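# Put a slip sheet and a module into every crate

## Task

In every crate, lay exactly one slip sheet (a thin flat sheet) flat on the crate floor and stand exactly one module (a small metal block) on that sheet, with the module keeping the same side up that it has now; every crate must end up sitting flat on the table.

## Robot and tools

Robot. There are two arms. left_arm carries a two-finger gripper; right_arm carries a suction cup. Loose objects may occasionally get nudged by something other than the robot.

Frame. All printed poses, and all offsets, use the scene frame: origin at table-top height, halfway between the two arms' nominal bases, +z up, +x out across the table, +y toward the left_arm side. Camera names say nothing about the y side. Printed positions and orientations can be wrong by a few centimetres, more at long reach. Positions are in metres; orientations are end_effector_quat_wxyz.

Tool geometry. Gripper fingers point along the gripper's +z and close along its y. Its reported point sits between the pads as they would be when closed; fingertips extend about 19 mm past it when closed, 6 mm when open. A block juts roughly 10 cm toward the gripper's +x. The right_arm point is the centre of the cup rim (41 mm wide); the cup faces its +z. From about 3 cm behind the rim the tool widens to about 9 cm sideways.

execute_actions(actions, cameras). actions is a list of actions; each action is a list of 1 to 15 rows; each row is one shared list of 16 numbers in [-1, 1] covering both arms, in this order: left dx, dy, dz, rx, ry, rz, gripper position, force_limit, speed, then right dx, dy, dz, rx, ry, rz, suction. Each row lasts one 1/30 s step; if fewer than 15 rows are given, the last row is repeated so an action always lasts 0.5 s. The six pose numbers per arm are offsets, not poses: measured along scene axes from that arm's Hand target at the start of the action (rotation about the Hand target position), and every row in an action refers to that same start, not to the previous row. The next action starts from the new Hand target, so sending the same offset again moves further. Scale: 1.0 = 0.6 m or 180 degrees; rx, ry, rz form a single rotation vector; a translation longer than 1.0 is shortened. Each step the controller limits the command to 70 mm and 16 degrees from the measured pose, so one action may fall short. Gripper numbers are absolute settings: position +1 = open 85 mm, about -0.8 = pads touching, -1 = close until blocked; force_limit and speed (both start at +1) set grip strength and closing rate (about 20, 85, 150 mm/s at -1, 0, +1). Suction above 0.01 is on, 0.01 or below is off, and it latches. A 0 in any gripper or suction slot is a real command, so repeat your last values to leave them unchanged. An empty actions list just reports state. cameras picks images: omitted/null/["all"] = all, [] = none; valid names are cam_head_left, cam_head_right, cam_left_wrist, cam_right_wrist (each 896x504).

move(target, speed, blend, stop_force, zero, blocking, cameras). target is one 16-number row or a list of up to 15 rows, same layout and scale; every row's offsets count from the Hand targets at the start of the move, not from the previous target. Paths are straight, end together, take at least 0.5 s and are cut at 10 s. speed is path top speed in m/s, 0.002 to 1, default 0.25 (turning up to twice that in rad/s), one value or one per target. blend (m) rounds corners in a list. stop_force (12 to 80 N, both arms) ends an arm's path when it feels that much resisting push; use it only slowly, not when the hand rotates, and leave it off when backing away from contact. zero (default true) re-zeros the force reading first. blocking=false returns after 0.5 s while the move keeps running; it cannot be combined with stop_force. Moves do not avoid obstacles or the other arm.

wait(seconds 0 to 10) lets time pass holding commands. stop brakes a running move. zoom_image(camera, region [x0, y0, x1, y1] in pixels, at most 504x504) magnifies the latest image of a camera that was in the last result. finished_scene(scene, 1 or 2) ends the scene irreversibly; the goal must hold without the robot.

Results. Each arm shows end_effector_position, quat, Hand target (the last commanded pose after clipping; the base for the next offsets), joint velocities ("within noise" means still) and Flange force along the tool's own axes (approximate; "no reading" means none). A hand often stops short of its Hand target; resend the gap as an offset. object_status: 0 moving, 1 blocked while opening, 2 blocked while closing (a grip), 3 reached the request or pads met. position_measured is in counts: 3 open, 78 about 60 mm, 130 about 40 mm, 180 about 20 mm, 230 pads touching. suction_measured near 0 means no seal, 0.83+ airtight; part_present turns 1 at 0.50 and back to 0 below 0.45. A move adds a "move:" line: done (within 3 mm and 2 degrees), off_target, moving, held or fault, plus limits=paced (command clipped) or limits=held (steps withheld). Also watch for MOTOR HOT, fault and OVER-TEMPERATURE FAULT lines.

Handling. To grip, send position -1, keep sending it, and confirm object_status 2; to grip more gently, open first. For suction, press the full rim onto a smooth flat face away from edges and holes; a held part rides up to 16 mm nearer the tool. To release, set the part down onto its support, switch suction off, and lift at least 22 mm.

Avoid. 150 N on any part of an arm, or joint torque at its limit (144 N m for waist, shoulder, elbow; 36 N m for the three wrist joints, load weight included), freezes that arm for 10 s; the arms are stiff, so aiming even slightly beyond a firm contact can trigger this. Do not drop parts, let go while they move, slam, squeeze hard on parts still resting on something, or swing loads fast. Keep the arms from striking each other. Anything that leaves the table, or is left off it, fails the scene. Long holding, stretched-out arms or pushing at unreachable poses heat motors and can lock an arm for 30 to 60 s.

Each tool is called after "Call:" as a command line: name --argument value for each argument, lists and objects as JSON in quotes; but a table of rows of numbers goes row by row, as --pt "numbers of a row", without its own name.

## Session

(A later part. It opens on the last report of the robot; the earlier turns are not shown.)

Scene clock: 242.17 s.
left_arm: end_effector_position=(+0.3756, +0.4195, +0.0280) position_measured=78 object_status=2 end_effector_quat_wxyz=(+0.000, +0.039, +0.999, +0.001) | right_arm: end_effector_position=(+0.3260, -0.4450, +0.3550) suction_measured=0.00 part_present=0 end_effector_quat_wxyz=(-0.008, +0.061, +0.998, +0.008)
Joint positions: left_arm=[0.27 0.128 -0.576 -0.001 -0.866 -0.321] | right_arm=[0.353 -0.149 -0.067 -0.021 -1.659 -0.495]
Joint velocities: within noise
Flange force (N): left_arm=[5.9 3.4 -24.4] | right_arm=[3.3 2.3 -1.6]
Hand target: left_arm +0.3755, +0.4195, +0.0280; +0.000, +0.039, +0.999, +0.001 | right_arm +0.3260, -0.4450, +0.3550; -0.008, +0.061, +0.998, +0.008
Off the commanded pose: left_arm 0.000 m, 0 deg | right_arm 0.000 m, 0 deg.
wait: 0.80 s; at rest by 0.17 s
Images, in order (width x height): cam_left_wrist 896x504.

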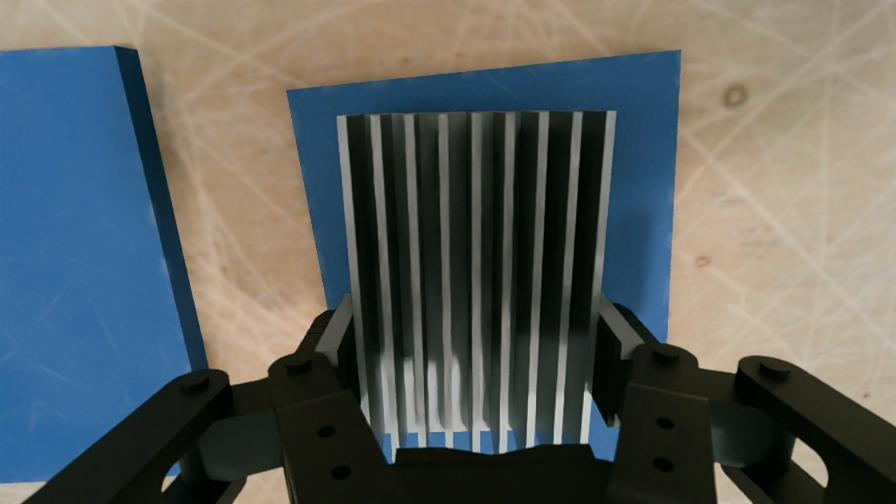

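Call:
move --pt "0 0 0.05 0 0 0 -1 -0.3 -1 0 0 0 0 0 0 -1" --pt "0 0 0.2 0 0 0 -1 -0.3 -1 0 0 0 0 0 0 -1" --pt "0.099 -0.5817 0.2 0 0 -0.0156 -1 -0.3 -1 0 0 0 0 0 0 -1" --pt "0.099 -0.5817 0.05 0 0 -0.0156 -1 -0.3 -1 0 0 0 0 0 0 -1" --speed '[0.1,0.25,0.25,0.15]' --blend '[0.01,0.03,0.015,0]' --cameras '["cam_left_wrist","cam_head_left","cam_head_right"]'

Call:
zoom_image --camera "cam_head_left" --region '[405, 330, 495, 410]'

Call:
zoom_image --camera "cam_head_right" --region '[405, 330, 495, 410]'

Scene clock: 249.43 s.
left_arm: end_effector_position=(+0.4350, +0.0706, +0.0580) position_measured=78 object_status=2 end_effector_quat_wxyz=(+0.000, +0.064, +0.998, +0.001) | right_arm: end_effector_position=(+0.3260, -0.4450, +0.3550) suction_measured=0.00 part_present=0 end_effector_quat_wxyz=(-0.008, +0.061, +0.998, +0.008)
Joint positions: left_arm=[-0.45 0.517 0.038 -0.001 -1.092 0.35] | right_arm=[0.353 -0.149 -0.067 -0.021 -1.659 -0.495]
Joint velocities: within noise
Flange force (N): left_arm=[2.6 2.0 -0.9] | right_arm=[3.2 1.6 -2.0]
Hand target: left_arm +0.4349, +0.0705, +0.0580; +0.000, +0.064, +0.998, +0.001 | right_arm +0.3260, -0.4450, +0.3550; -0.008, +0.061, +0.998, +0.008
Off the commanded pose: left_arm 0.000 m, 0 deg | right_arm 0.000 m, 0 deg.
move: done
Images, in order (width x height): cam_head_left 896x504, cam_head_right 896x504, cam_left_wrist 896x504.

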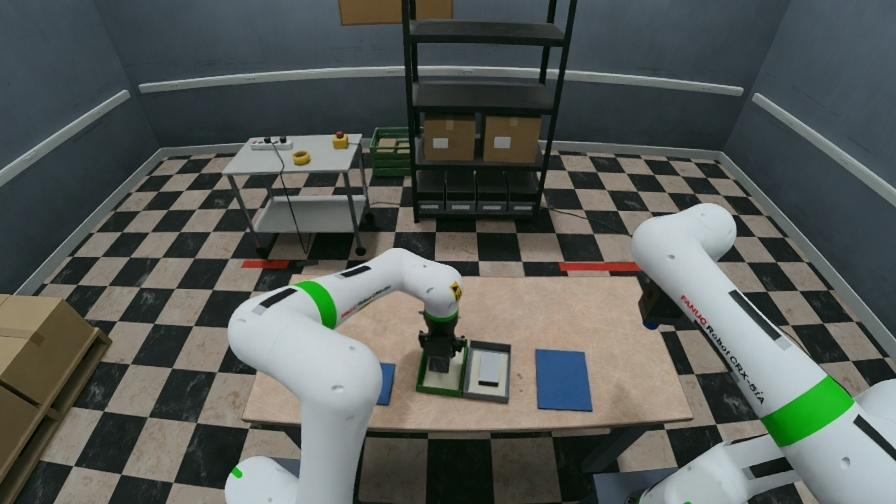

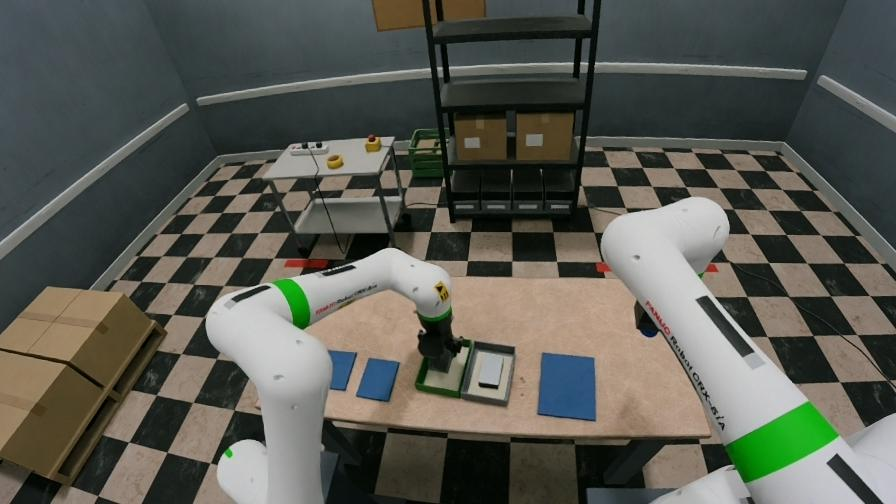

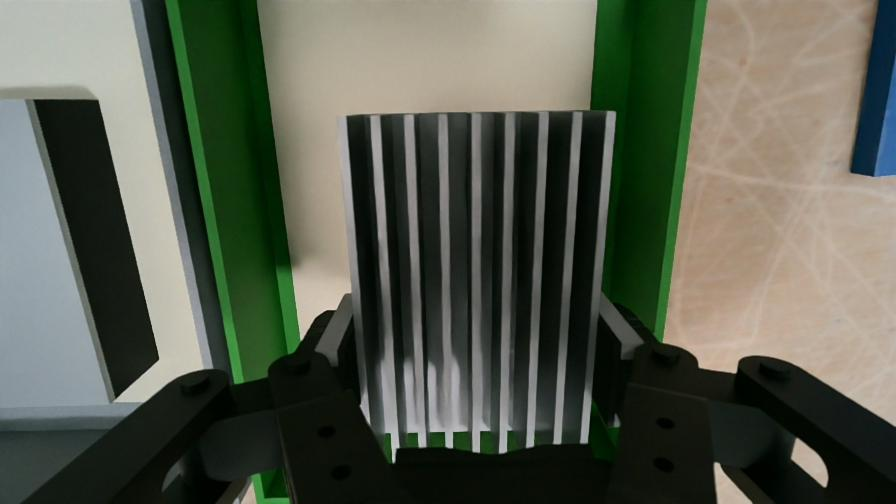

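Scaled by 5.600 from the camera's 896x504 image, which has a finer 1280x720 frame.

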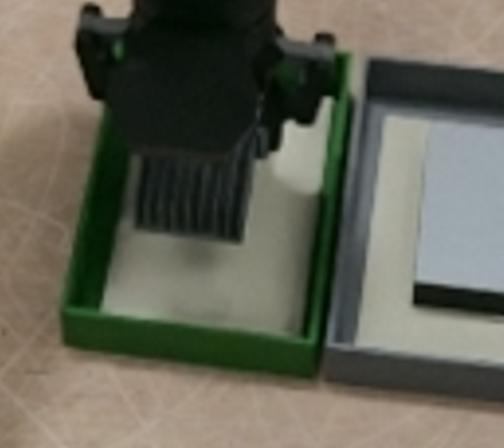

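Scaled by 5.600 from the camera's 896x504 image, which has a finer 1280x720 frame.

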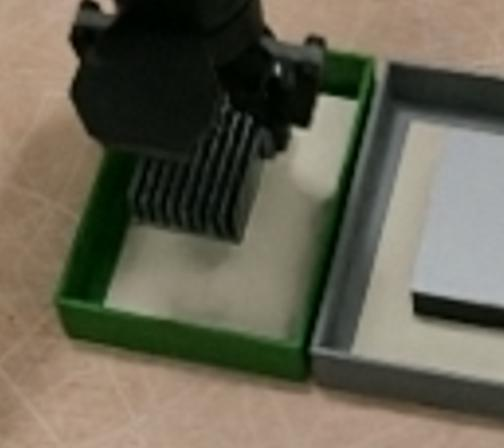

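Call:
move --target '[-0.0133,-0.0233,-0.01,0,0,0,-1,-0.3,-1,0,0,0,0,0,0,-1]' --speed 0.1 --cameras '["cam_left_wrist","cam_head_left"]'

Call:
zoom_image --camera "cam_head_left" --region '[405, 330, 495, 410]'

Scene clock: 253.87 s.
left_arm: end_effector_position=(+0.4270, +0.0565, +0.0521) position_measured=78 object_status=2 end_effector_quat_wxyz=(+0.000, +0.064, +0.998, +0.001) | right_arm: end_effector_position=(+0.3260, -0.4450, +0.3550) suction_measured=0.00 part_present=0 end_effector_quat_wxyz=(-0.008, +0.061, +0.998, +0.008)
Joint positions: left_arm=[-0.477 0.531 0.043 -0.001 -1.084 0.377] | right_arm=[0.353 -0.149 -0.067 -0.021 -1.659 -0.495]
Joint velocities: within noise
Flange force (N): left_arm=[1.5 1.7 0.1] | right_arm=[2.7 2.0 -1.8]
Hand target: left_arm +0.4270, +0.0565, +0.0520; +0.000, +0.064, +0.998, +0.001 | right_arm +0.3260, -0.4450, +0.3550; -0.008, +0.061, +0.998, +0.008
Off the commanded pose: left_arm 0.000 m, 0 deg | right_arm 0.000 m, 0 deg.
move: done
Images, in order (width x height): cam_head_left 896x504, cam_left_wrist 896x504.

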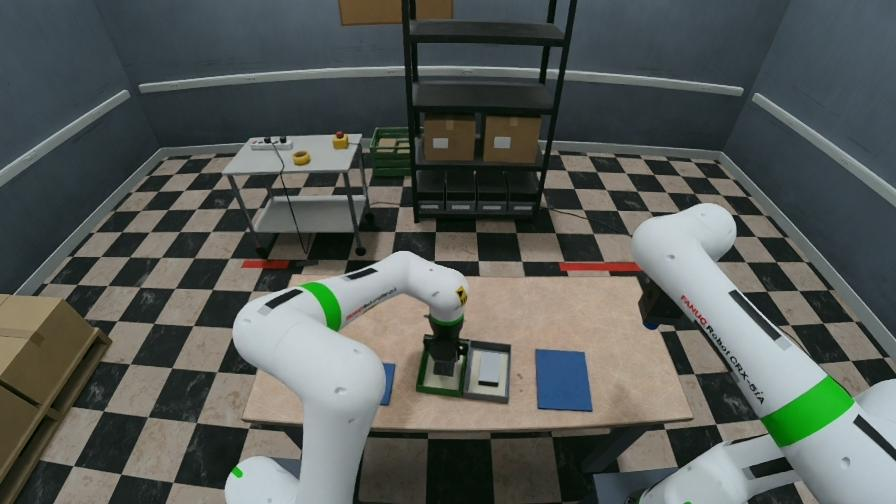

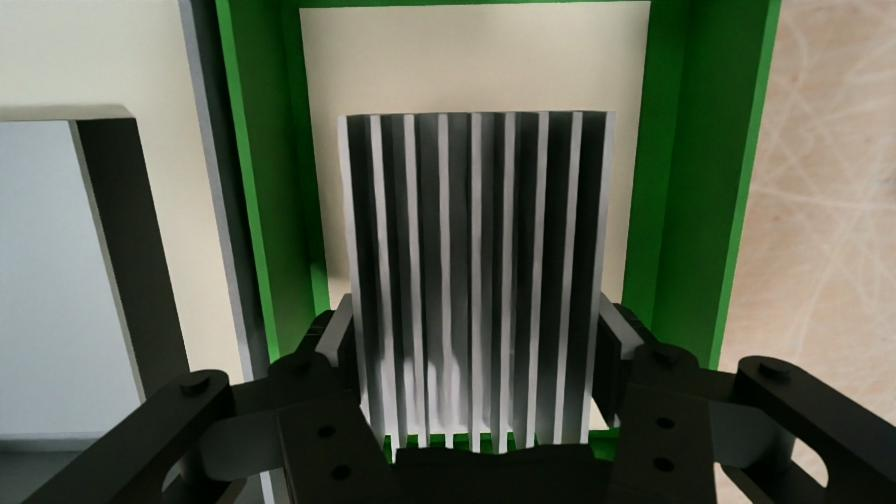

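Scaled by 5.600 from the camera's 896x504 image, which has a finer 1280x720 frame.

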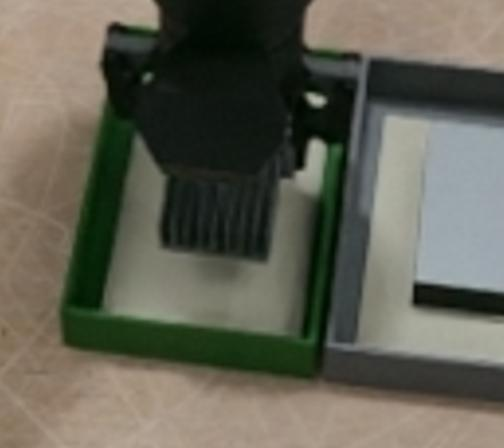

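Call:
move --target '[0,0,-0.055,0,0,0,-1,-0.3,-1,0,0,0,0,0,0,-1]' --speed 0.02 --stop_force 12 --cameras '["cam_left_wrist"]'

Call:
move --target '[0,0,0.001,0,0,0,-1,-0.3,-1,0,0,0,0,0,0,-1]' --speed 0.05 --cameras '[]'

Call:
move --target '[0,0,0,0,0,0,0.72,-0.3,-1,0,0,0,0,0,0,-1]' --speed 0.05 --cameras '["cam_left_wrist"]'

Scene clock: 257.67 s.
left_arm: end_effector_position=(+0.4271, +0.0565, +0.0228) position_measured=78 object_status=2 end_effector_quat_wxyz=(+0.000, +0.064, +0.998, +0.000) | right_arm: end_effector_position=(+0.3260, -0.4450, +0.3550) suction_measured=0.00 part_present=0 end_effector_quat_wxyz=(-0.008, +0.061, +0.998, +0.008)
Joint positions: left_arm=[-0.477 0.566 0.021 -0.001 -1.025 0.378] | right_arm=[0.353 -0.149 -0.067 -0.021 -1.659 -0.495]
Joint velocities: within noise
Flange force (N): left_arm=[4.4 4.4 -38.1] | right_arm=[2.0 1.8 -1.5]
Hand target: left_arm +0.4271, +0.0565, +0.0227; +0.000, +0.064, +0.998, +0.000 (not the last commanded pose) | right_arm +0.3260, -0.4450, +0.3550; -0.008, +0.061, +0.998, +0.008
Off the commanded pose: left_arm 0.004 m, 0 deg | right_arm 0.000 m, 0 deg.
move: contact (left_arm)
Images, in order (width x height): cam_left_wrist 896x504.

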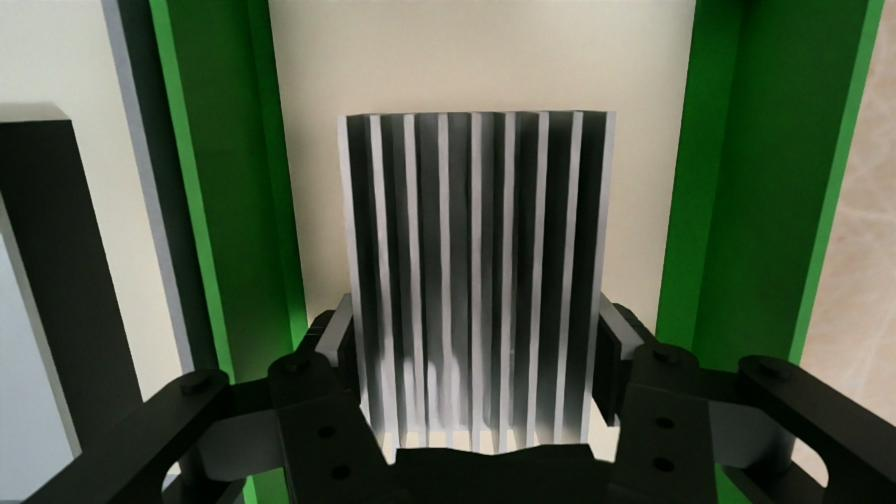

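Scene clock: 258.37 s.
left_arm: end_effector_position=(+0.4270, +0.0565, +0.0233) position_measured=78 object_status=2 end_effector_quat_wxyz=(+0.000, +0.064, +0.998, +0.000) | right_arm: end_effector_position=(+0.3260, -0.4450, +0.3550) suction_measured=0.00 part_present=0 end_effector_quat_wxyz=(-0.008, +0.061, +0.998, +0.008)
Joint positions: left_arm=[-0.477 0.566 0.021 -0.001 -1.027 0.378] | right_arm=[0.353 -0.149 -0.067 -0.021 -1.659 -0.495]
Joint velocities: within noise
Flange force (N): left_arm=[-0.5 -0.4 -8.4] | right_arm=[1.6 2.1 -2.2]
Hand target: left_arm +0.4271, +0.0565, +0.0233; +0.000, +0.064, +0.998, +0.000 | right_arm +0.3260, -0.4450, +0.3550; -0.008, +0.061, +0.998, +0.008
Off the commanded pose: left_arm 0.000 m, 0 deg | right_arm 0.000 m, 0 deg.
move: done
No camera images: "cameras" was empty.

Scene clock: 259.40 s.
left_arm: end_effector_position=(+0.4270, +0.0565, +0.0233) position_measured=39 object_status=0 end_effector_quat_wxyz=(+0.000, +0.064, +0.998, +0.000) | right_arm: end_effector_position=(+0.3260, -0.4450, +0.3550) suction_measured=0.00 part_present=0 end_effector_quat_wxyz=(-0.008, +0.061, +0.998, +0.008)
Joint positions: left_arm=[-0.477 0.565 0.021 -0.001 -1.027 0.378] | right_arm=[0.353 -0.149 -0.067 -0.021 -1.659 -0.495]
Joint velocities: within noise
Flange force (N): left_arm=[0.9 0.9 -1.7] | right_arm=[1.9 1.6 -1.1]
Hand target: left_arm +0.4271, +0.0565, +0.0233; +0.000, +0.064, +0.998, +0.000 | right_arm +0.3260, -0.4450, +0.3550; -0.008, +0.061, +0.998, +0.008
Off the commanded pose: left_arm 0.000 m, 0 deg | right_arm 0.000 m, 0 deg.
move: done
Images, in order (width x height): cam_left_wrist 896x504.

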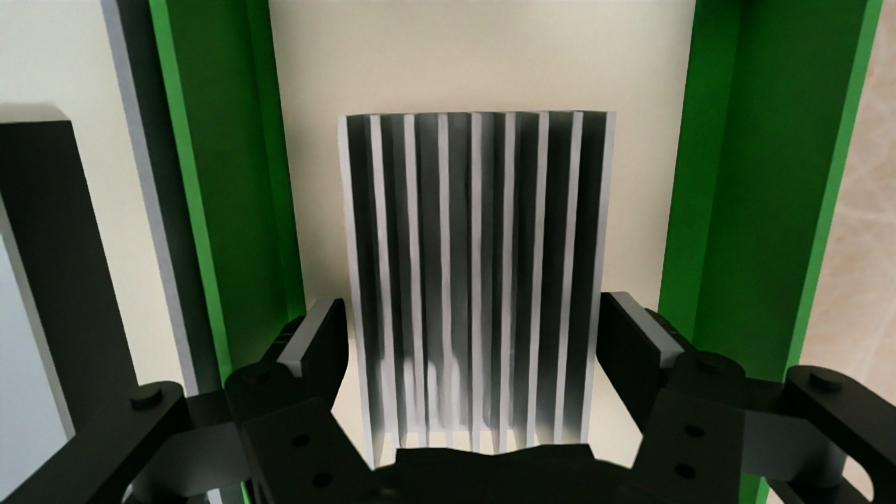

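Call:
move --target '[0,0,0.25,0,0,0,0.72,-0.3,-1,0,0,0,0,0,0,-1]' --speed 0.2 --cameras '["cam_left_wrist","cam_head_left"]'

Call:
zoom_image --camera "cam_head_left" --region '[405, 325, 525, 410]'

Scene clock: 261.57 s.
left_arm: end_effector_position=(+0.4270, +0.0565, +0.1733) position_measured=39 object_status=3 end_effector_quat_wxyz=(+0.000, +0.064, +0.998, +0.000) | right_arm: end_effector_position=(+0.3260, -0.4450, +0.3550) suction_measured=0.00 part_present=0 end_effector_quat_wxyz=(-0.008, +0.061, +0.998, +0.008)
Joint positions: left_arm=[-0.477 0.426 0.191 -0.001 -1.336 0.377] | right_arm=[0.353 -0.149 -0.067 -0.021 -1.659 -0.495]
Joint velocities: within noise
Flange force (N): left_arm=[1.3 1.3 -1.6] | right_arm=[1.2 1.7 -1.6]
Hand target: left_arm +0.4271, +0.0565, +0.1733; +0.000, +0.064, +0.998, +0.000 | right_arm +0.3260, -0.4450, +0.3550; -0.008, +0.061, +0.998, +0.008
Off the commanded pose: left_arm 0.000 m, 0 deg | right_arm 0.000 m, 0 deg.
move: done
Images, in order (width x height): cam_head_left 896x504, cam_left_wrist 896x504.

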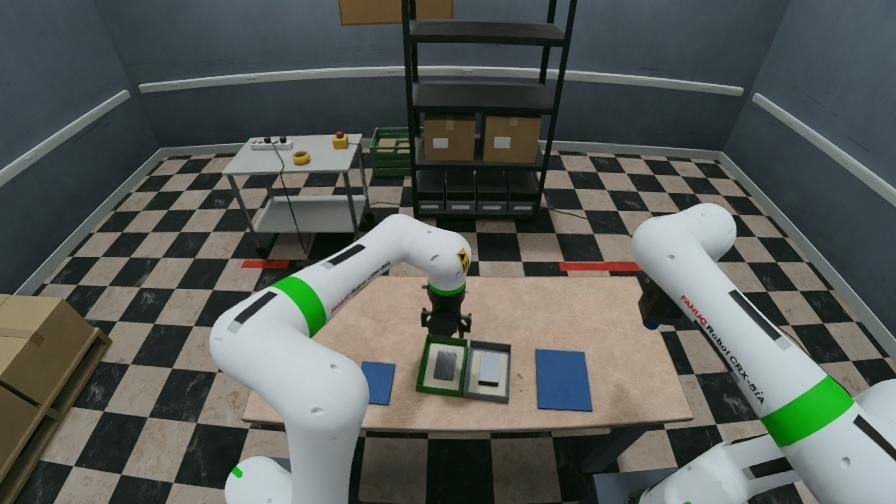

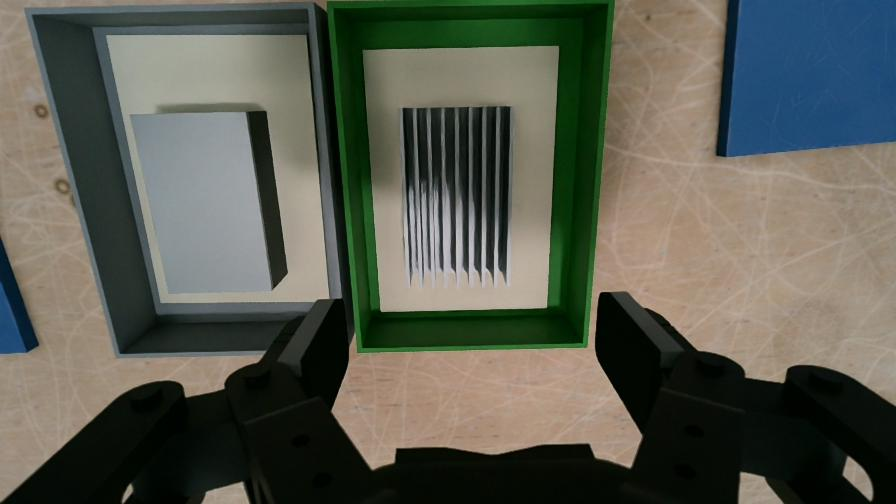

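Scaled by 4.200 from the camera's 896x504 image, which has a finer 1280x720 frame.

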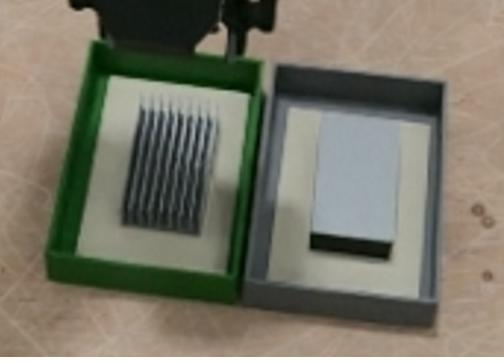

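Call:
finished_scene --scene 1

The scene is finished: the task was done.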